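# Hang the headphones on the under-desk hook

## Task

Put the headphones so they hang from the hook beneath the desk edge by their headband, and finish with neither robot hand in contact with them.

## Robot and tools

Robot: two arms, left_arm and right_arm, each carrying a five-finger hand. right_arm has a right hand and left_arm a mirror-image left hand. Bases in the scene frame: left_arm at (-0.017, +0.297, +0.001) m, right_arm at (+0.039, -0.221, +0.001) m, both turned only slightly about z. A post stands on the floor behind the arms. Loose objects may get brief pushes from outside.

Scene frame: origin at table-top height, halfway between the nominal bases; +x points out over the table, +z up, and left_arm sits toward +y. Arm names are not image sides. Reported positions (metres) and quat_wxyz orientations of each hand point are in this frame and may be off by a few centimetres, more at long reach.

Hand point: a spot fixed to the palm, 0.15 m out from the wrist mount along the fingers and 0.05 m in front of the palm. Its +z runs along the straight fingers, +y out of the palm, +x across the palm away from the thumb on the right hand (toward the thumb on the left hand). Straight fingers extend 0.06 to 0.07 m past the point along +z and lie 0.06 m behind it along -y. A bracket on the little-finger side of the wrist can strike things. Resting hands often sit 1 to 5 cm off the commanded pose, usually low, with no contact implied.

A row has 28 numbers, each in [-1, 1], always covering both arms: left pose dx, dy, dz, rx, ry, rz; left hand thumb_turn, thumb_bend, index, middle, ring, little, force_limit, speed; then the same 14 for the right arm. Pose numbers are offsets, not poses: they count from that arm's Hand target as it stands when the action or move begins, along scene-frame axes, turning about the Hand target position. 1.0 equals 0.6 m for dx, dy, dz or 180 degrees for rx, ry, rz, which form one rotation vector. Repeating an offset moves the arm again. Zero for all six pose numbers means no new request for that arm. Orientation commands are clipped to within 40 degrees of the measured one each step.

Hand numbers are absolute targets. thumb_turn -1 beside the palm, +1 in front of it; thumb_bend and each finger -1 straight, +1 fully curled. force_limit maps -1..+1 to about 0..10 N at the fingertip (0..15 N for the two thumb motors); closing stops when this load is reached. speed rises linearly from near zero at -1 to full at +0.48 and stays full above; close at -0.94 or slower for a gentle grip. There is no no-change value: to keep a hand as is, resend the eight numbers last carried out for it (or its hand_measured plus hand_force_limit and hand_speed if none has been sent yet). Thumb in front plus fingers closing holds objects about 0.035 to 0.065 m thick, or a handle from about 0.025 m; thumb tip against index pad can pinch light items. To loosen, send a target more open than hand_measured; to squeeze harder, raise force_limit and send a more closed target.

Tools:
execute_actions(actions, cameras): actions is a list of up to 15 actions; each action is a table of up to 15 rows of 28 numbers, one row per 1/30 s step, the last row held through step 15. Every row in an action counts from that action's starting Hand target. Images come only for an empty actions list or when cameras names them (["all"] for all, [] for none).
move(target, speed, blend, blocking, cameras): target is one 28-number row or a list of up to 15, each offset from the same starting Hand targets, not chained. Hand numbers are sent at the start or on reaching each target. speed is path top speed in m/s, 0.002 to 4.3, default 0.25 (turns up to twice that in rad/s), one value or one per target. blend in m rounds corners (0 stops at each). Paths end together and are capped at 10 s; they do not avoid obstacles or the other arm. blocking=false returns early while the move continues.
wait(seconds, cameras): 0 to 3600 s, sends nothing new; returns early if a running move ends.
stop(cameras): brakes a running move.
zoom_image(camera, region): region [x0, y0, x1, y1] in pixels of that camera's latest image, at most 504 by 504.
show_instructions(): shows the reference images.
finished_scene(scene): ends the scene for good; scene is 1 or omitted.

Cameras: cam_high and cam_low (896x504, fixed) and cam_left_wrist, cam_right_wrist (672x504, fisheye, moving with the arms).

Results: per arm Hand target (the last commanded pose after clipping, base of next offsets), end_effector_position and quat, joint positions, velocities (may read within noise), torques, motor temperatures; per hand hand_measured, hand_stopped_by (moving, target, force, stalled, fault), hand_load_n (positive when pushed open; near 0 after a lost grip), hand_force_limit, hand_speed. Move results add a move: line such as done, off_target, moving, held or fault, plus limits like paced or held. Done says nothing about contact.

Cautions: do not let the headphones drop, even a few millimetres, or leave the table; do not release them while moving. Avoid fast or hard contact with the desk, hook or post, and overloaded fingers. Never let the two hands collide or grip each other. A blocked arm keeps pushing until commanded back past its hand point. Long holds, stretched arms or pushing against things heat motors; at 100 °C that arm goes limp for 30 to 60 s.

Each tool is called after "Request:" as a command line: name --argument value for each argument, lists and objects as JSON in quotes; but a table of rows of numbers goes row by row, as --pt "numbers of a row", without its own name.

Reference images:

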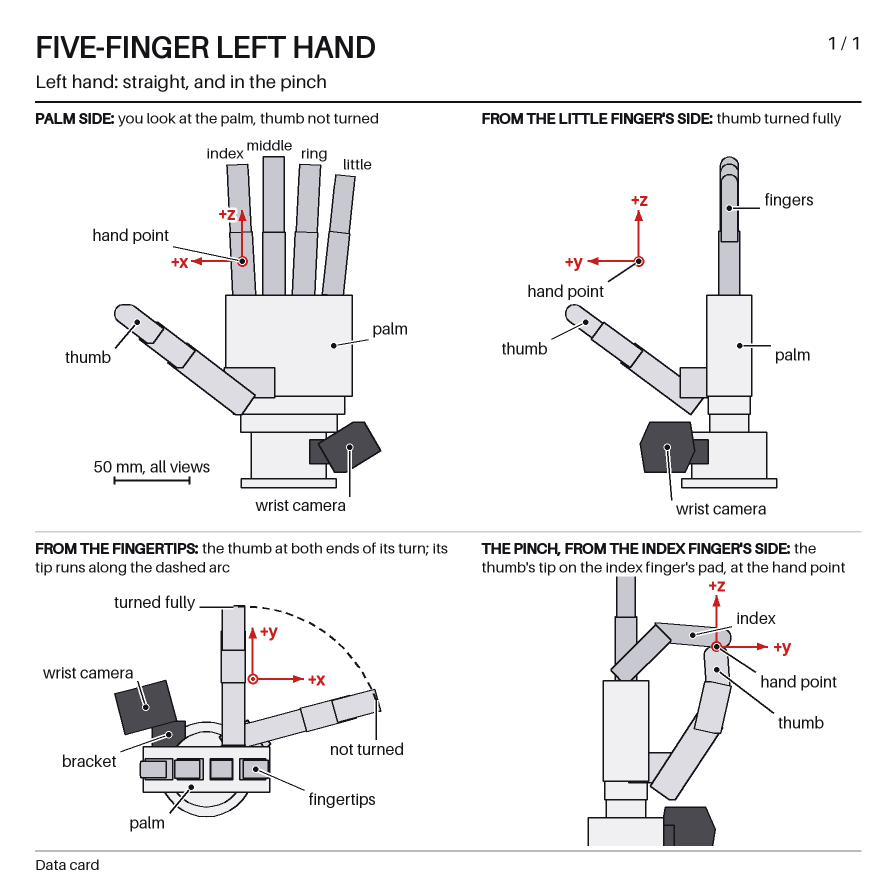

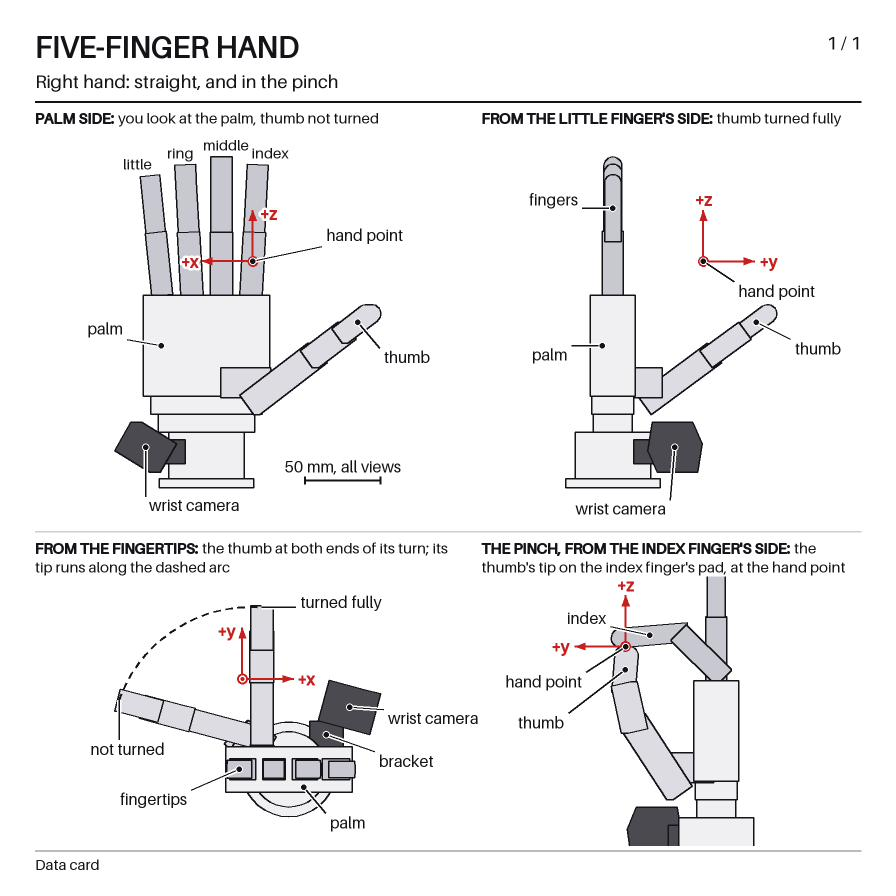

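## Session

Request:
execute_actions --actions '[]'

Scene clock: 0.00 s.
left_arm: end_effector_position=(+0.2055, +0.5199, +0.2934) hand_measured=(-1.000, -1.000, -1.000, -1.000, -1.000, -1.000) hand_load_n=(+0.0, +0.0, +0.0, +0.0, +0.0, +0.0) hand_stopped_by=(target, target, target, target, target, target) hand_force_limit=0.00 hand_speed=-0.80 end_effector_quat_wxyz=(+0.093, -0.347, +0.933, -0.006) | right_arm: end_effector_position=(+0.5236, +0.0405, +0.3025) hand_measured=(-1.000, -1.000, -1.000, -1.000, -1.000, -1.000) hand_load_n=(+0.0, +0.5, +0.0, +0.0, +0.0, +0.0) hand_stopped_by=(target, target, target, target, target, target) hand_force_limit=0.00 hand_speed=-0.80 end_effector_quat_wxyz=(+0.313, -0.378, +0.871, +0.024)
Joint positions: left_arm=[0.636 1.132 1.299 -1.562 0.065 1.498] | right_arm=[0.39 1.354 1.345 -0.929 -0.085 1.122]
Joint velocities: within noise
Joint torques (N m): no reading
Motor temperatures (°C): left_arm=[32 29 34 29 26 29] | right_arm=[27 33 26 27 30 32]
Heat: left arm: hottest elbow 34 °C; right arm: hottest shoulder 33 °C.
Hand target: left_arm +0.2096, +0.5230, +0.3034; +0.106, -0.346, +0.932, -0.002 | right_arm +0.5291, +0.0425, +0.3217; +0.331, -0.376, +0.865, +0.023

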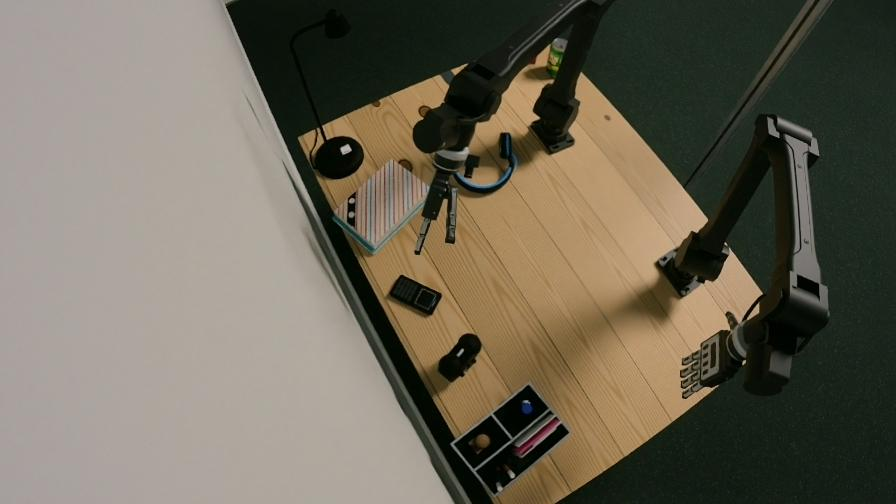

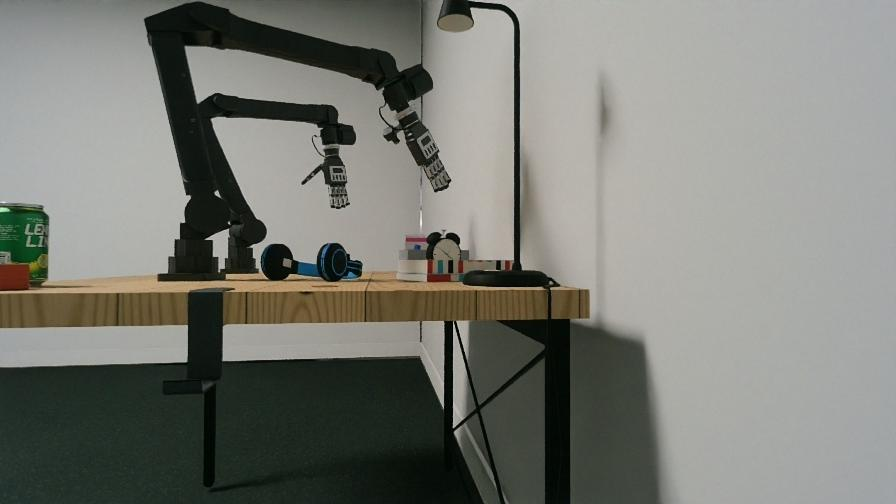

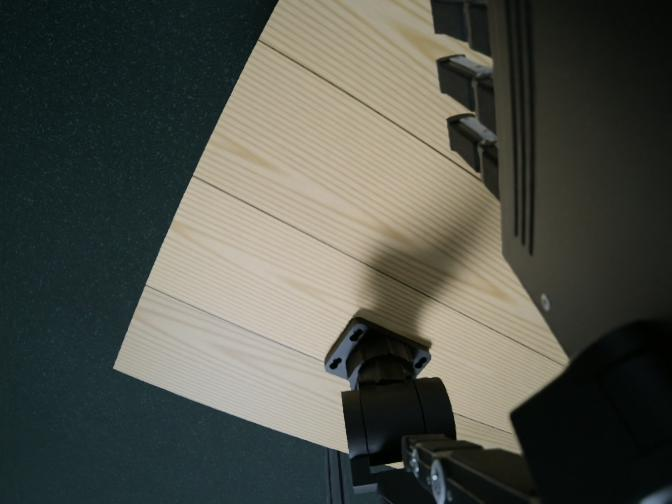

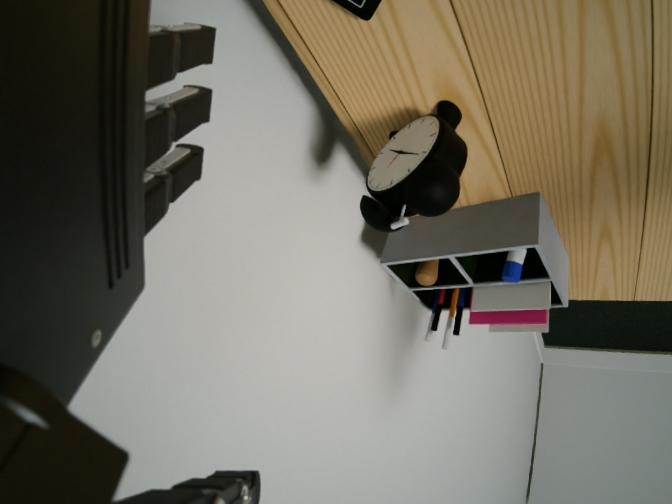

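Request:
zoom_image --camera "cam_low" --region '[100, 200, 400, 504]'

Request:
zoom_image --camera "cam_high" --region '[380, 30, 640, 250]'

Scaled by 1.658 from the camera's image (finer frame: 1280x720).

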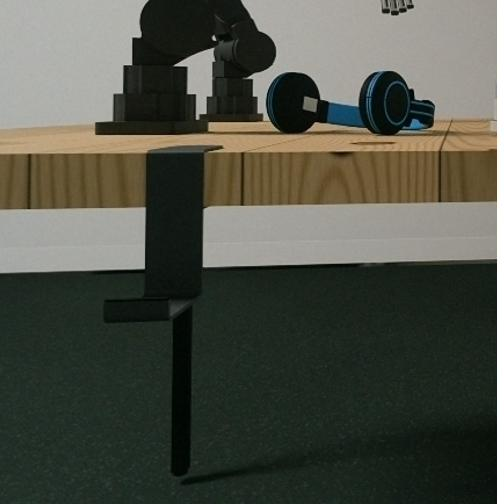

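Scaled by 1.938 from the camera's image (finer frame: 1280x720).

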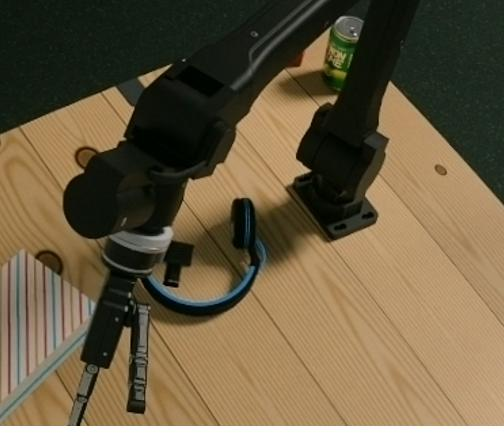

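Request:
move --target '[0,0,0,0,0,0,-1,-1,-1,-1,-1,-1,0,-0.8,-0.465,-0.821,0.047,-0.0153,0.2207,-0.2507,-1,-1,-1,-1,-1,-1,0,-0.8]' --speed 0.2 --cameras '["all"]'

Scene clock: 313.73 s.
left_arm: end_effector_position=(+0.2055, +0.5199, +0.2934) hand_measured=(-1.000, -1.000, -1.000, -1.000, -1.000, -1.000) hand_load_n=(+0.0, +0.0, +0.0, +0.0, +0.0, +0.0) hand_stopped_by=(target, target, target, target, target, target) hand_force_limit=0.00 hand_speed=-0.80 end_effector_quat_wxyz=(+0.093, -0.347, +0.933, -0.006) | right_arm: end_effector_position=(+0.2484, -0.4409, +0.3276) hand_measured=(-1.000, -1.000, -1.000, -1.000, -1.000, -1.000) hand_load_n=(+0.0, -0.5, +0.0, +0.0, +0.0, +0.0) hand_stopped_by=(target, target, target, target, target, target) hand_force_limit=0.00 hand_speed=-0.80 end_effector_quat_wxyz=(+0.049, +0.004, +0.998, -0.047)
Joint positions: left_arm=[0.636 1.132 1.299 -1.562 0.065 1.498] | right_arm=[-0.975 1.141 1.384 -1.682 -0.035 0.559]
Joint torques (N m): left_arm=[-0.5 -4.89 10.66 0.69 0.04 -0.1] | right_arm=[-1.79 -3.72 14.32 0.25 0.09 -0.19]
Motor temperatures (°C): left_arm=[29 29 43 28 26 26] | right_arm=[27 34 37 27 28 30]
Heat: left arm: hottest elbow 43 °C; right arm: hottest elbow 37 °C.
Hand target: left_arm +0.2096, +0.5230, +0.3034; +0.106, -0.346, +0.932, -0.002 | right_arm +0.2501, -0.4502, +0.3499; +0.000, -0.001, +1.000, +0.000
Off the commanded pose: left_arm 0.011 m, 2 deg | right_arm 0.024 m, 8 deg.
joint sent to its limit (right arm) — joint 4 (wrist pitch), lower limit. The joint targets are off in orientation, not in position.
move: off_target (right_arm)
cam_right_wrist: T_world_to_cam=[[-0.21487, 0.97205, -0.09464, 0.51148], [0.80002, 0.23076, 0.55381, -0.27787], [0.56017, 0.04329, -0.82725, 0.26861]] pos_world=[0.18174, -0.44469, 0.4245]

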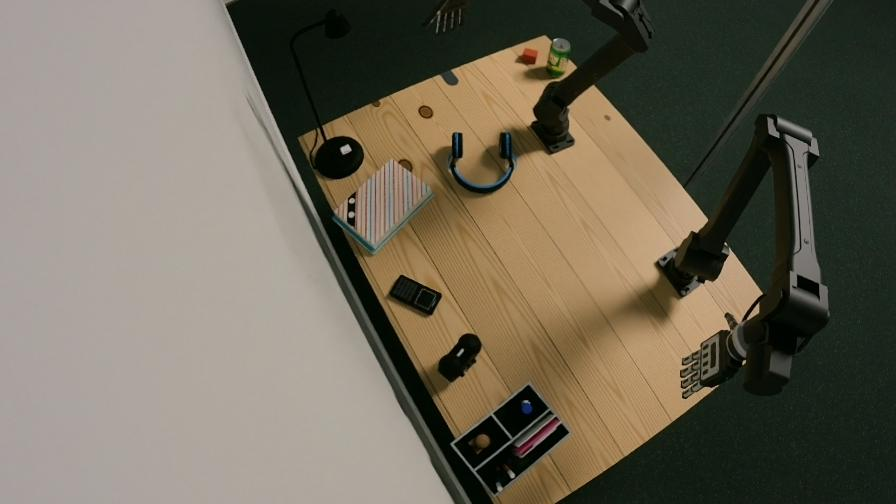

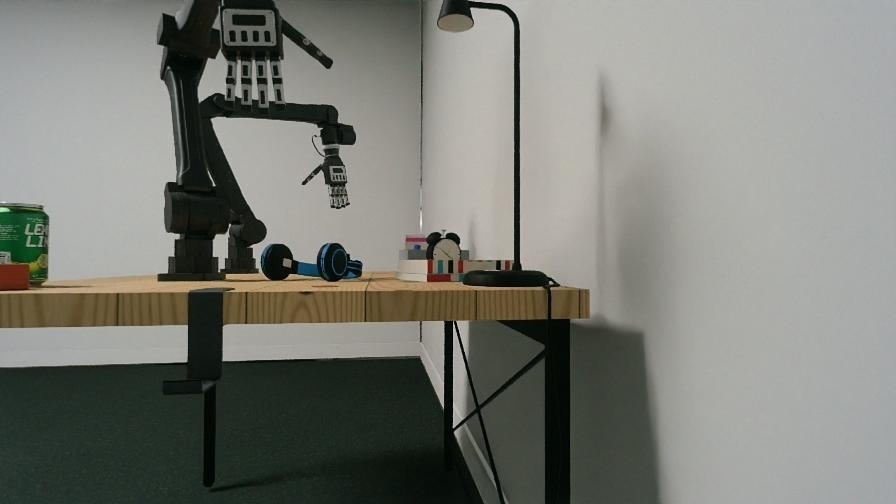

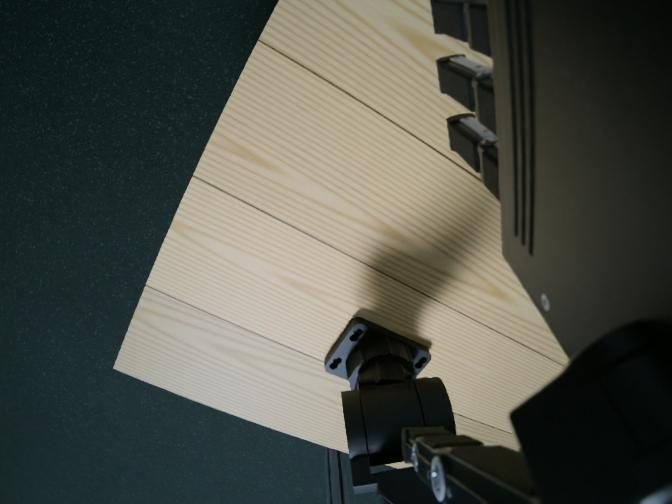

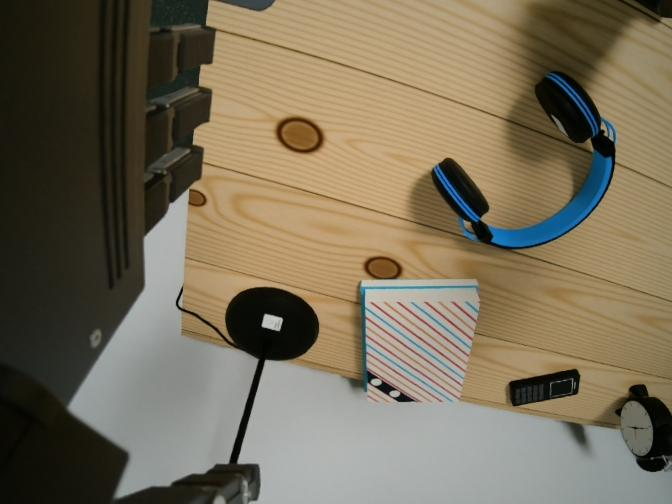

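Request:
zoom_image --camera "cam_right_wrist" --region '[400, 40, 660, 280]'

Request:
zoom_image --camera "cam_high" --region '[420, 60, 560, 220]'

Request:
zoom_image --camera "cam_low" --region '[240, 220, 400, 310]'

Scaled by 1.938 from the camera's image (finer frame: 960x720).

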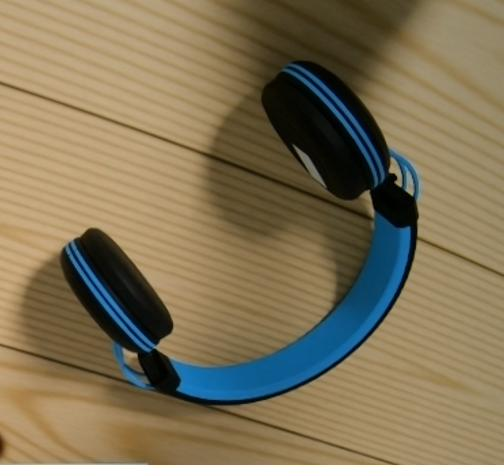

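Scaled by 3.150 from the camera's image (finer frame: 1280x720).

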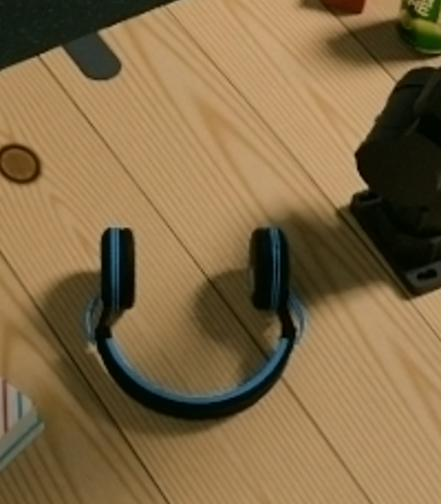

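Scaled by 3.150 from the camera's image (finer frame: 1280x720).

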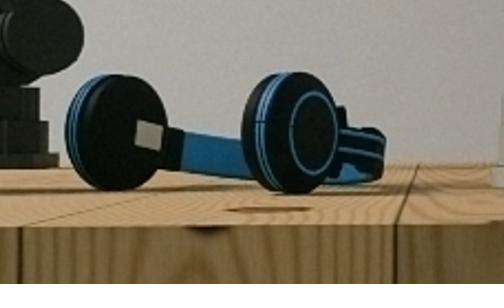

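Request:
move --pt "0.2 -0.37 -0.03 -0.15 -0.065 -0.057 1 -0.1 -1 -1 -1 -1 0 -0.2 0 0 0 0 0 0 -1 -1 -1 -1 -1 -1 0 -0.8" --pt "0.009 -0.9717 -0.222 -0.3043 -0.1295 -0.1138 1 -0.1 -1 -1 -1 -1 0 -0.2 0 0 0 0 0 0 -1 -1 -1 -1 -1 -1 0 -0.8" --speed 0.2 --blend '[0.05, 0]' --cameras '["all"]'

Scene clock: 552.30 s.
left_arm: end_effector_position=(+0.2147, -0.0528, +0.1660) hand_measured=(+1.000, -0.100, -1.000, -1.000, -1.000, -1.000) hand_load_n=(+0.0, +0.0, +0.0, +0.0, +0.0, +0.0) hand_stopped_by=(target, target, target, target, target, target) hand_force_limit=0.00 hand_speed=-0.20 end_effector_quat_wxyz=(+0.113, -0.186, +0.837, -0.502) | right_arm: end_effector_position=(+0.2483, -0.4409, +0.3276) hand_measured=(-1.000, -1.000, -1.000, -1.000, -1.000, -1.000) hand_load_n=(+0.0, +0.0, +0.0, +0.0, +0.0, +0.0) hand_stopped_by=(target, target, target, target, target, target) hand_force_limit=0.00 hand_speed=-0.80 end_effector_quat_wxyz=(+0.049, +0.004, +0.998, -0.047)
Joint positions: left_arm=[-0.815 0.975 0.61 -0.148 0.284 0.16] | right_arm=[-0.975 1.141 1.384 -1.682 -0.035 0.558]
Joint torques (N m): left_arm=[-1.55 -2.73 9.69 2.52 0.05 -0.18] | right_arm=[-0.56 -4.66 14.42 0.36 -0.02 -0.19]
Motor temperatures (°C): left_arm=[28 28 43 28 26 26] | right_arm=[27 32 44 26 27 29]
Heat: left arm: hottest elbow 43 °C; right arm: hottest elbow 44 °C.
Hand target: left_arm +0.2150, -0.0600, +0.1702; +0.113, -0.185, +0.832, -0.510 | right_arm +0.2501, -0.4502, +0.3499; +0.000, -0.001, +1.000, +0.000
Off the commanded pose: left_arm 0.008 m, 1 deg | right_arm 0.024 m, 8 deg.
joint sent to its limit (right arm) — joint 4 (wrist pitch), lower limit. The joint targets are off in orientation, not in position.
move: done
cam_left_wrist: T_world_to_cam=[[-0.05766, -0.48768, 0.87111, -0.16256], [-0.97912, 0.19798, 0.04603, 0.2048], [-0.19491, -0.85028, -0.48892, 0.19021]] pos_world=[0.22823, 0.04191, 0.22518]
cam_right_wrist: T_world_to_cam=[[-0.21555, 0.97189, -0.09473, 0.51158], [0.79989, 0.23138, 0.55375, -0.27754], [0.5601, 0.04359, -0.82728, 0.26877]] pos_world=[0.18174, -0.44469, 0.4245]

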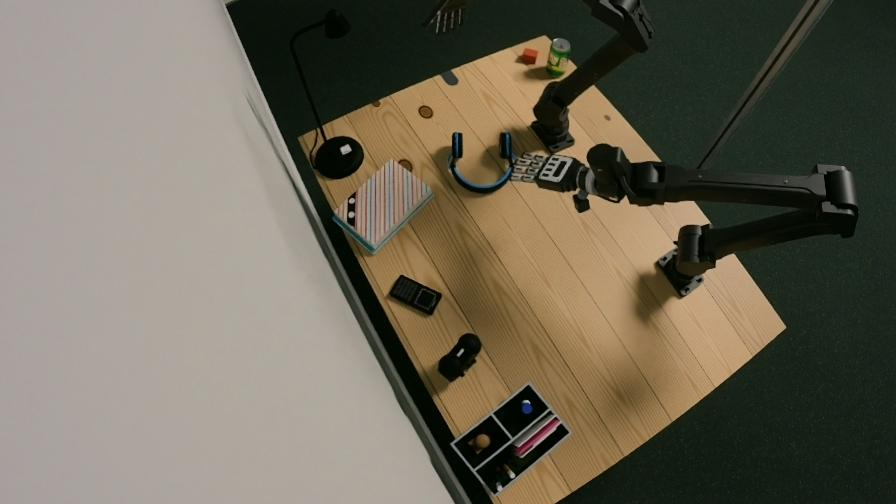

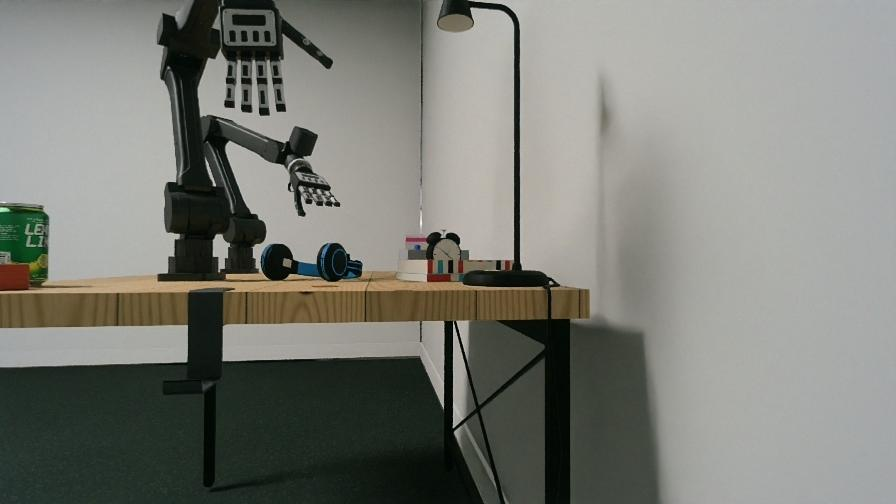

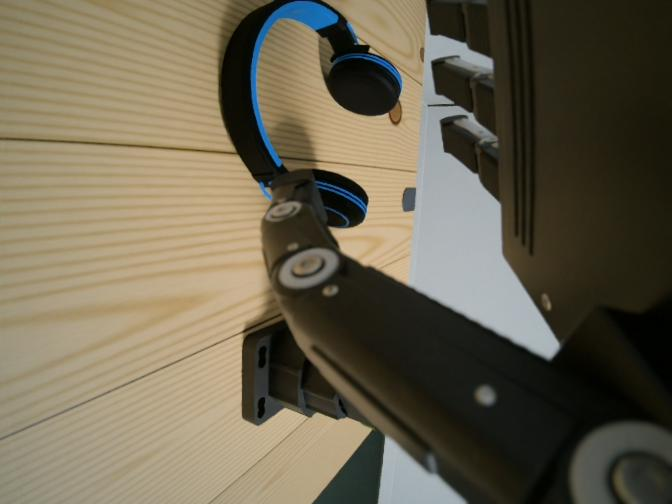

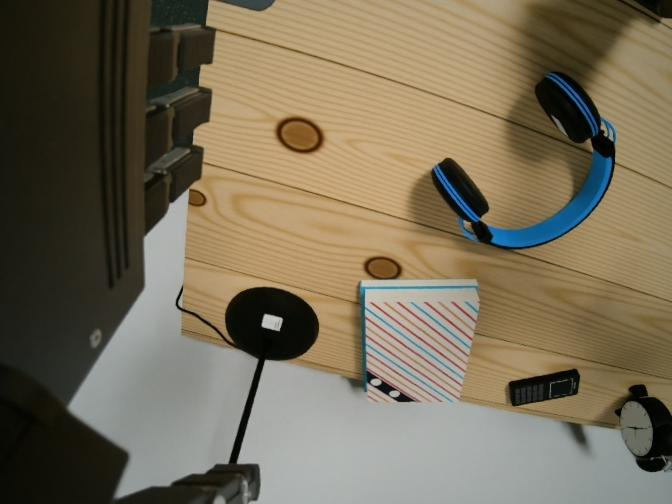

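Request:
zoom_image --camera "cam_left_wrist" --region '[190, 0, 420, 240]'

Scaled by 2.100 from the camera's image (finer frame: 960x720).

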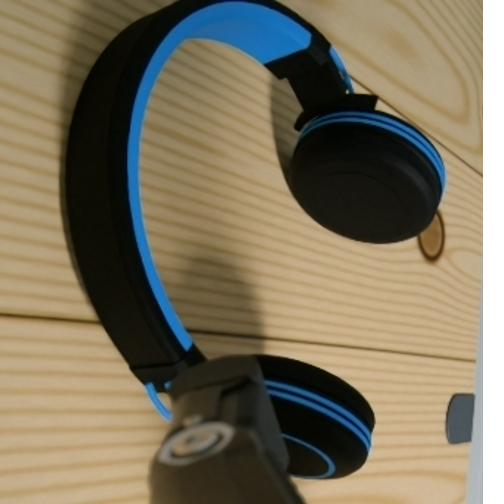

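Request:
zoom_image --camera "cam_low" --region '[250, 110, 400, 290]'

Request:
zoom_image --camera "cam_high" --region '[440, 110, 640, 240]'

Scaled by 2.800 from the camera's image (finer frame: 1280x720).

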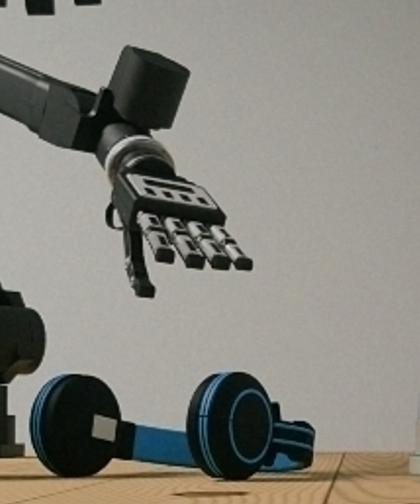

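Scaled by 2.520 from the camera's image (finer frame: 1280x720).

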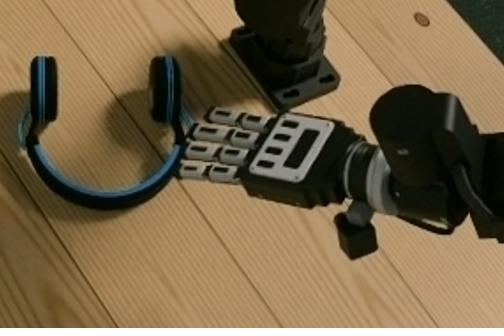

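Request:
move --target '[0.0327,-0.1967,-0.16,0,0,0,1,-0.1,-1,-1,-1,-1,0,-0.2,0,0,0,0,0,0,-1,-1,-1,-1,-1,-1,0,-0.8]' --speed 0.12 --cameras '["all"]'

Request:
zoom_image --camera "cam_left_wrist" --region '[190, 0, 540, 270]'

Request:
zoom_image --camera "cam_low" --region '[250, 150, 400, 300]'

Request:
zoom_image --camera "cam_right_wrist" --region '[400, 40, 672, 280]'

Scene clock: 690.83 s.
left_arm: end_effector_position=(+0.2276, -0.1545, +0.0549) hand_measured=(+1.000, -0.100, -1.000, -1.000, -1.000, -1.000) hand_load_n=(+0.0, +0.0, +0.0, +0.0, +0.0, +0.0) hand_stopped_by=(target, target, target, target, target, target) hand_force_limit=0.00 hand_speed=-0.20 end_effector_quat_wxyz=(+0.110, -0.190, +0.846, -0.487) | right_arm: end_effector_position=(+0.2483, -0.4409, +0.3276) hand_measured=(-1.000, -1.000, -1.000, -1.000, -1.000, -1.000) hand_load_n=(+0.0, +0.0, +0.0, -0.5, +0.0, +0.0) hand_stopped_by=(target, target, target, target, target, target) hand_force_limit=0.00 hand_speed=-0.80 end_effector_quat_wxyz=(+0.049, +0.004, +0.998, -0.047)
Joint positions: left_arm=[-0.981 1.464 0.666 0.267 0.135 0.079] | right_arm=[-0.975 1.141 1.384 -1.682 -0.035 0.558]
Joint torques (N m): left_arm=[-1.73 -7.06 10.74 2.52 -0.01 -0.21] | right_arm=[-0.44 -3.55 14.5 0.28 0.02 -0.2]
Heat: left arm: hottest elbow 42 °C; right arm: hottest elbow 45 °C.
Hand target: left_arm +0.2347, -0.1780, +0.0742; +0.113, -0.185, +0.832, -0.510 | right_arm +0.2501, -0.4502, +0.3499; +0.000, -0.001, +1.000, +0.000
Off the commanded pose: left_arm 0.031 m, 3 deg | right_arm 0.024 m, 8 deg.
joint sent to its limit (right arm) — joint 4 (wrist pitch), lower limit. The joint targets are off in orientation, not in position.
move: off_target (left_arm)
cam_left_wrist: T_world_to_cam=[[-0.04075, -0.51477, 0.85636, -0.1219], [-0.97871, 0.19311, 0.06951, 0.24061], [-0.20115, -0.8353, -0.51168, 0.057]] pos_world=[0.24198, -0.0616, 0.11683]
cam_right_wrist: T_world_to_cam=[[-0.21555, 0.97189, -0.09473, 0.51158], [0.79989, 0.23138, 0.55375, -0.27754], [0.5601, 0.04359, -0.82728, 0.26877]] pos_world=[0.18174, -0.44469, 0.4245]

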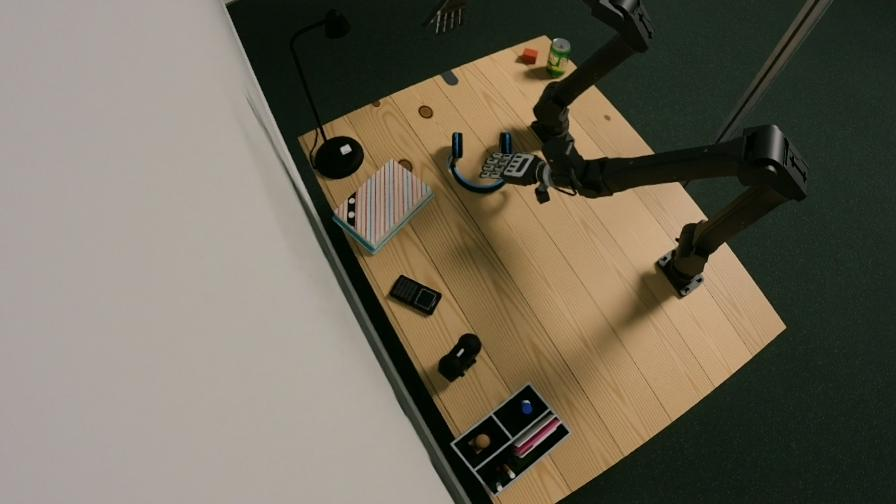

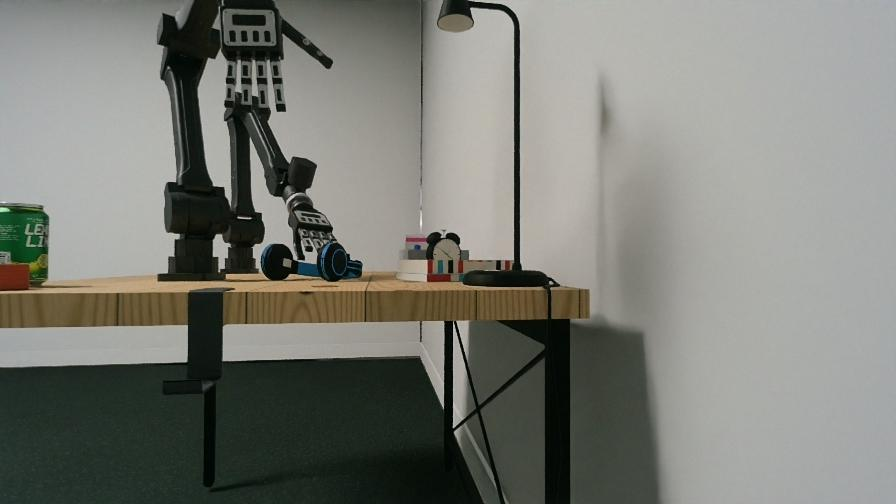

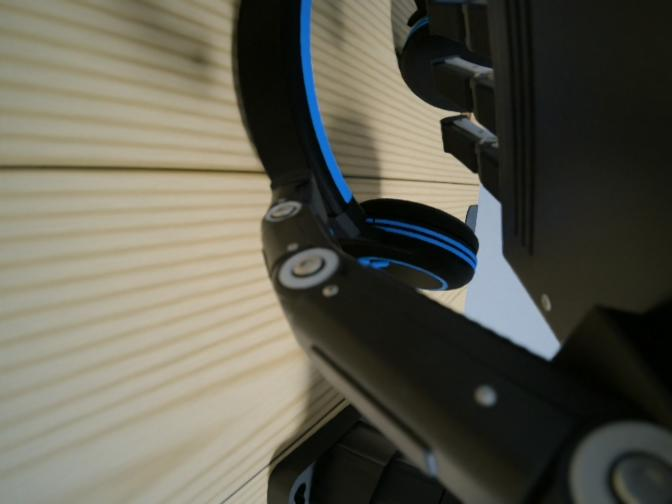

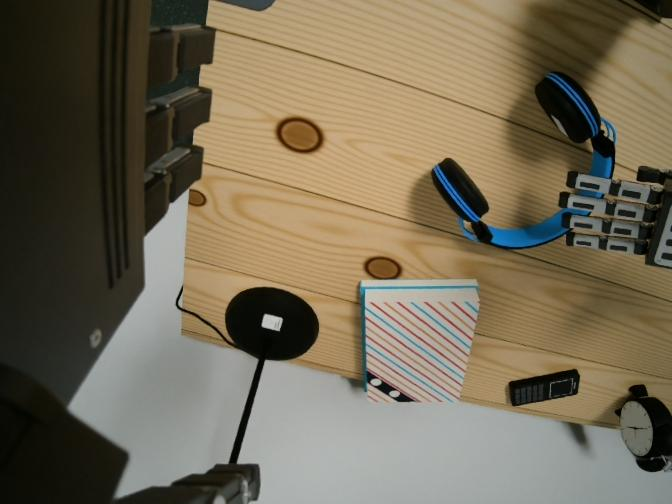

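Scaled by 1.440 from the camera's image (finer frame: 960x720).

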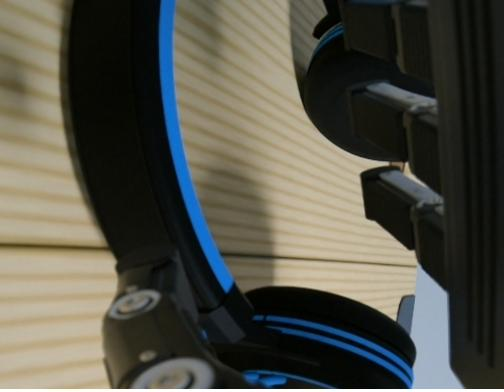

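Scaled by 3.360 from the camera's image (finer frame: 1280x720).

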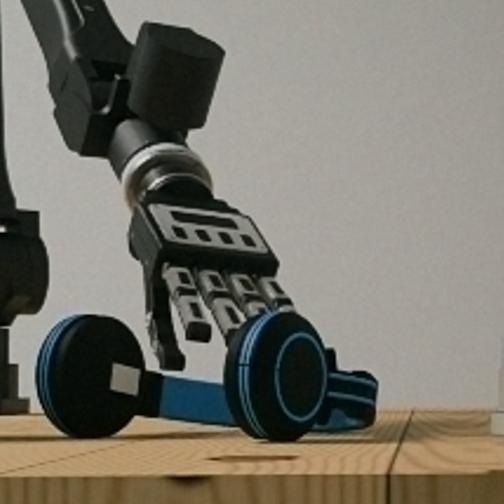

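Scaled by 1.853 from the camera's image (finer frame: 960x720).

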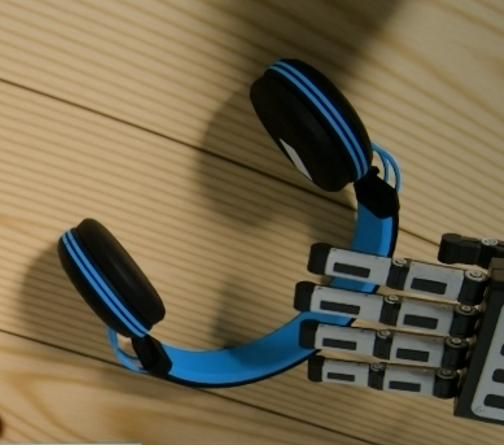

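Request:
move --target '[0.0302,0.0142,-0.055,0,0,0,1,-0.1,-1,-1,-1,-1,0,-0.2,0,0,0,0,0,0,-1,-1,-1,-1,-1,-1,0,-0.8]' --speed 0.06 --cameras '["cam_left_wrist","cam_right_wrist","cam_low"]'

Request:
zoom_image --camera "cam_left_wrist" --region '[190, 0, 540, 270]'

Request:
zoom_image --camera "cam_low" --region '[250, 150, 400, 300]'

Request:
zoom_image --camera "cam_right_wrist" --region '[400, 40, 672, 280]'

Scene clock: 766.13 s.
left_arm: end_effector_position=(+0.2382, -0.1608, +0.0323) hand_measured=(+1.000, -0.100, -1.000, -1.000, -1.000, -1.000) hand_load_n=(+0.0, +0.0, +0.0, +0.0, +0.0, +0.0) hand_stopped_by=(target, target, target, target, target, target) hand_force_limit=0.00 hand_speed=-0.20 end_effector_quat_wxyz=(+0.102, -0.189, +0.841, -0.497) | right_arm: end_effector_position=(+0.2483, -0.4409, +0.3276) hand_measured=(-1.000, -1.000, -1.000, -1.000, -1.000, -1.000) hand_load_n=(+0.0, +0.0, +0.0, +0.0, +0.0, +0.0) hand_stopped_by=(target, target, target, target, target, target) hand_force_limit=0.00 hand_speed=-0.80 end_effector_quat_wxyz=(+0.049, +0.004, +0.998, -0.047)
Joint positions: left_arm=[-0.957 1.554 0.666 0.373 0.174 0.08] | right_arm=[-0.975 1.141 1.384 -1.682 -0.035 0.558]
Joint torques (N m): left_arm=[0.44 -7.53 8.61 2.52 0.16 0] | right_arm=[-1.26 -4.42 14.49 0.31 0.03 -0.17]
Heat: left arm: hottest elbow 43 °C; right arm: hottest elbow 45 °C.
Hand target: left_arm +0.2527, -0.1695, +0.0412; +0.113, -0.184, +0.832, -0.510 | right_arm +0.2501, -0.4502, +0.3499; +0.000, -0.001, +1.000, +0.000
Off the commanded pose: left_arm 0.019 m, 2 deg | right_arm 0.024 m, 8 deg.
joint sent to its limit (right arm) — joint 4 (wrist pitch), lower limit. The joint targets are off in orientation, not in position.
move: off_target (left_arm)
cam_left_wrist: T_world_to_cam=[[-0.04034, -0.49332, 0.86891, -0.10239], [-0.97631, 0.20447, 0.07075, 0.25501], [-0.21257, -0.84548, -0.48988, 0.04281]] pos_world=[0.25394, -0.06646, 0.0919]
cam_right_wrist: T_world_to_cam=[[-0.21555, 0.97189, -0.09473, 0.51158], [0.79989, 0.23138, 0.55375, -0.27754], [0.5601, 0.04359, -0.82728, 0.26877]] pos_world=[0.18174, -0.44469, 0.4245]
Images, in order (width x height): cam_low 896x504, cam_left_wrist 672x504, cam_right_wrist 672x504.

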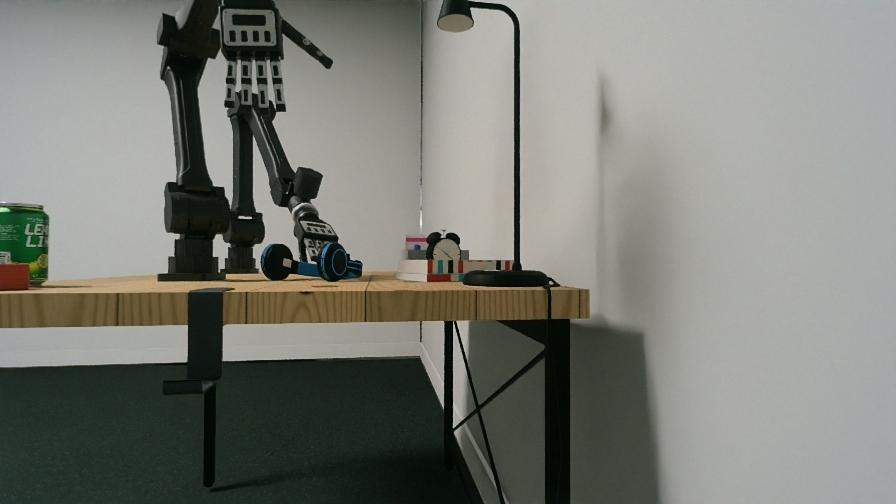

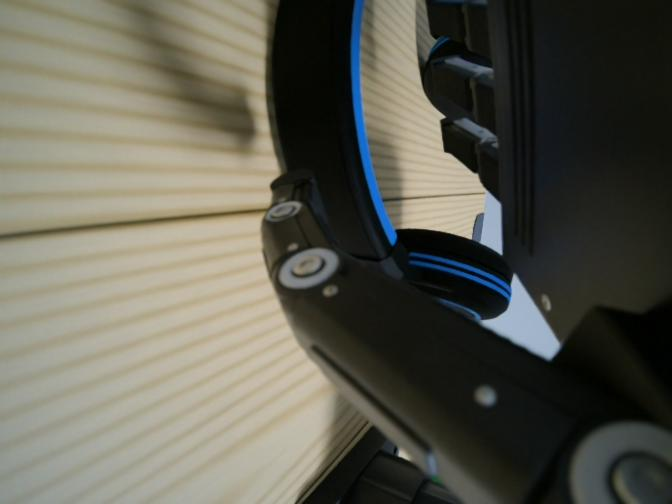

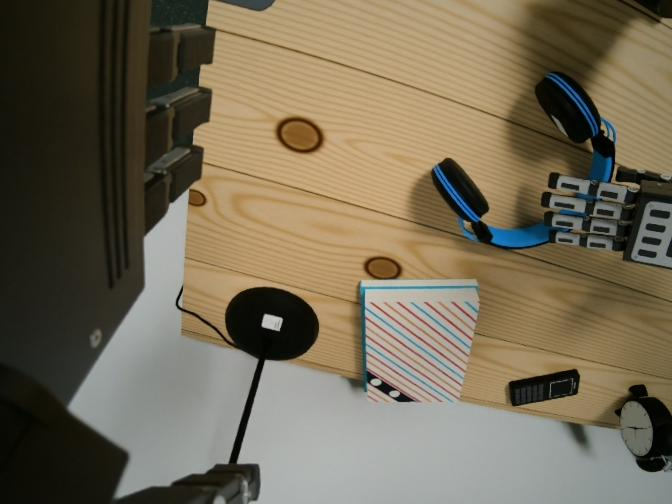

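Scaled by 1.440 from the camera's image (finer frame: 960x720).

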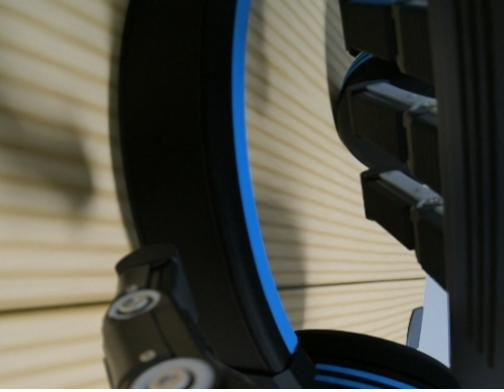

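Scaled by 3.360 from the camera's image (finer frame: 1280x720).

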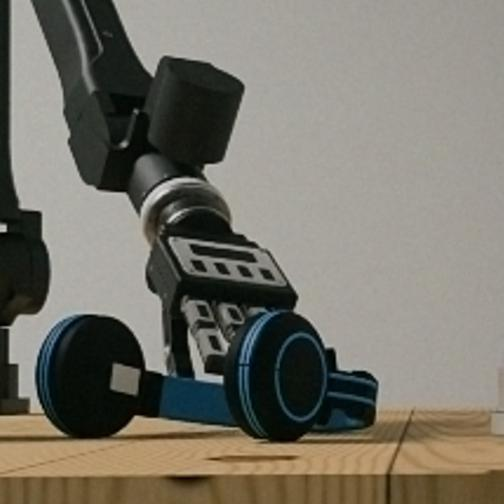

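Scaled by 1.853 from the camera's image (finer frame: 960x720).

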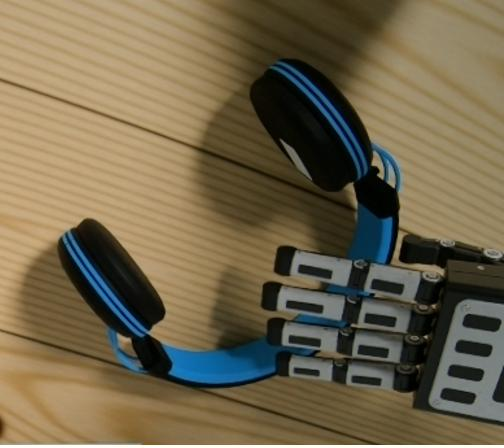

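Request:
move --target '[0.0113,-0.0242,-0.015,0,0,0,1,-0.1,-1,-1,-1,-1,0,-0.2,0,0,0,0,0,0,-1,-1,-1,-1,-1,-1,0,-0.8]' --speed 0.05 --cameras '["cam_left_wrist","cam_right_wrist","cam_low"]'

Request:
zoom_image --camera "cam_left_wrist" --region '[190, 0, 540, 270]'

Request:
zoom_image --camera "cam_low" --region '[250, 200, 370, 300]'

Request:
zoom_image --camera "cam_right_wrist" --region '[400, 40, 672, 280]'

Scene clock: 803.90 s.
left_arm: end_effector_position=(+0.2440, -0.1681, +0.0191) hand_measured=(+1.000, -0.100, -1.000, -1.000, -1.000, -1.000) hand_load_n=(+0.0, +0.0, +0.0, +0.0, -0.5, +0.0) hand_stopped_by=(target, target, target, target, target, target) hand_force_limit=0.00 hand_speed=-0.20 end_effector_quat_wxyz=(+0.101, -0.190, +0.843, -0.492) | right_arm: end_effector_position=(+0.2483, -0.4409, +0.3276) hand_measured=(-1.000, -1.000, -1.000, -1.000, -1.000, -1.000) hand_load_n=(+0.0, +0.0, +0.0, +0.0, +0.0, +0.0) hand_stopped_by=(target, target, target, target, target, target) hand_force_limit=0.00 hand_speed=-0.80 end_effector_quat_wxyz=(+0.049, +0.004, +0.998, -0.047)
Joint positions: left_arm=[-0.957 1.607 0.689 0.393 0.171 0.08] | right_arm=[-0.975 1.141 1.384 -1.682 -0.035 0.558]
Joint torques (N m): left_arm=[-0.15 -7.94 9.52 2.54 0 -0.03] | right_arm=[-1.2 -4.54 14.3 0.38 0.05 -0.14]
Heat: left arm: hottest elbow 42 °C; right arm: hottest elbow 46 °C.
Hand target: left_arm +0.2596, -0.1840, +0.0322; +0.113, -0.185, +0.832, -0.510 | right_arm +0.2501, -0.4502, +0.3499; +0.000, -0.001, +1.000, +0.000
Off the commanded pose: left_arm 0.026 m, 3 deg | right_arm 0.024 m, 8 deg.
joint sent to its limit (right arm) — joint 4 (wrist pitch), lower limit. The joint targets are off in orientation, not in position.
move: off_target (left_arm)
cam_left_wrist: T_world_to_cam=[[-0.03468, -0.50143, 0.8645, -0.09698], [-0.97632, 0.2018, 0.07788, 0.26249], [-0.21351, -0.84134, -0.49656, 0.0324]] pos_world=[0.25983, -0.07434, 0.07948]
cam_right_wrist: T_world_to_cam=[[-0.21555, 0.97189, -0.09473, 0.51158], [0.79989, 0.23138, 0.55375, -0.27754], [0.5601, 0.04359, -0.82728, 0.26877]] pos_world=[0.18174, -0.44469, 0.4245]
Images, in order (width x height): cam_low 896x504, cam_left_wrist 672x504, cam_right_wrist 672x504.

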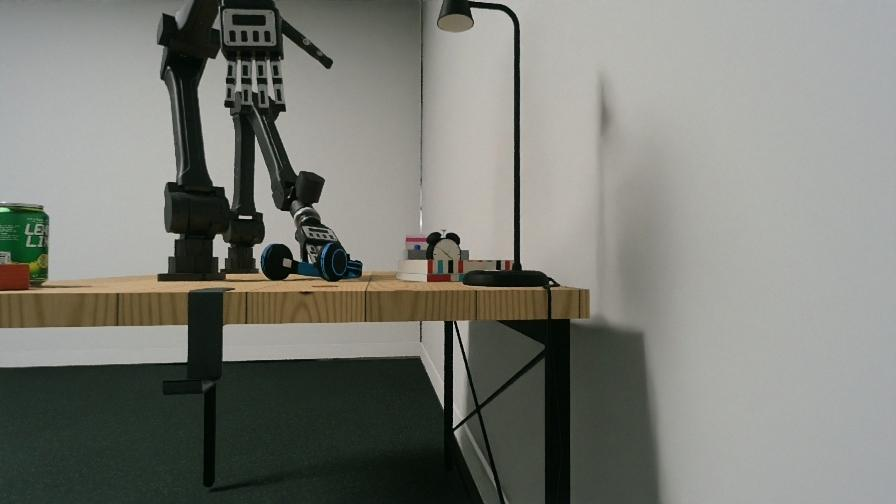

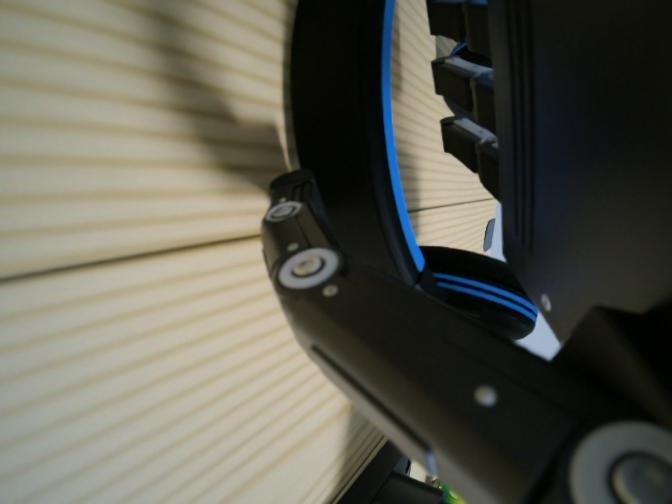

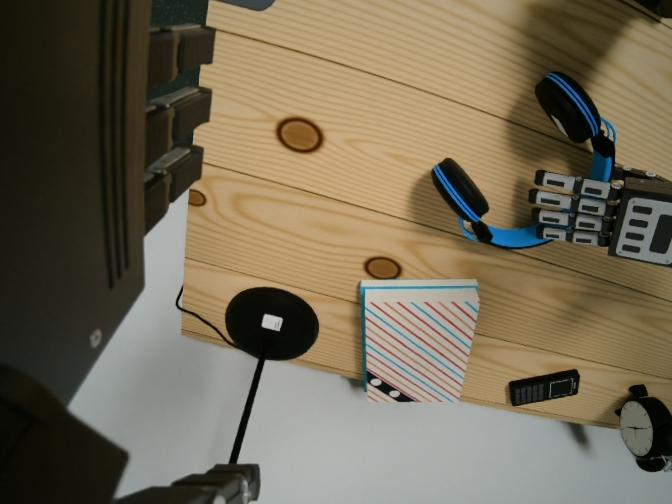

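Scaled by 1.440 from the camera's image (finer frame: 960x720).

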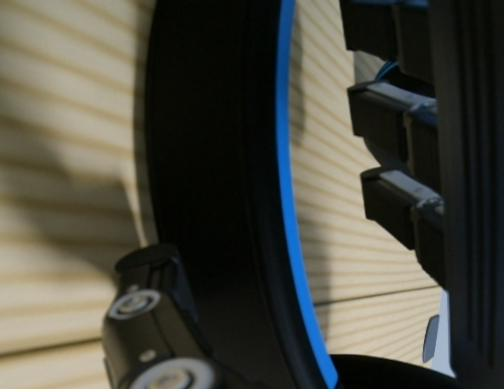

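Scaled by 4.200 from the camera's image (finer frame: 1280x720).

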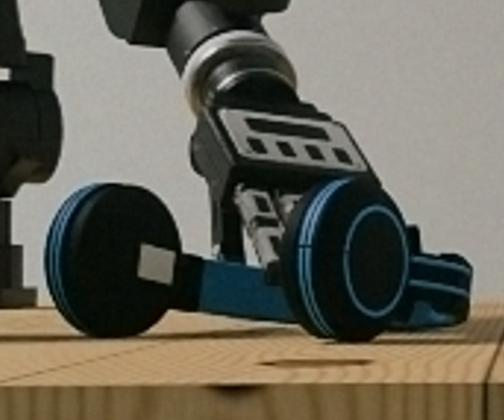

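Scaled by 1.853 from the camera's image (finer frame: 960x720).

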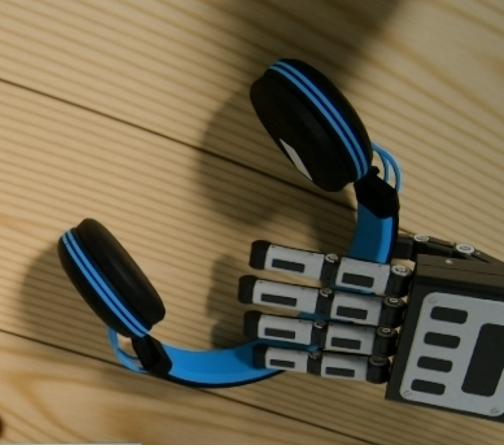

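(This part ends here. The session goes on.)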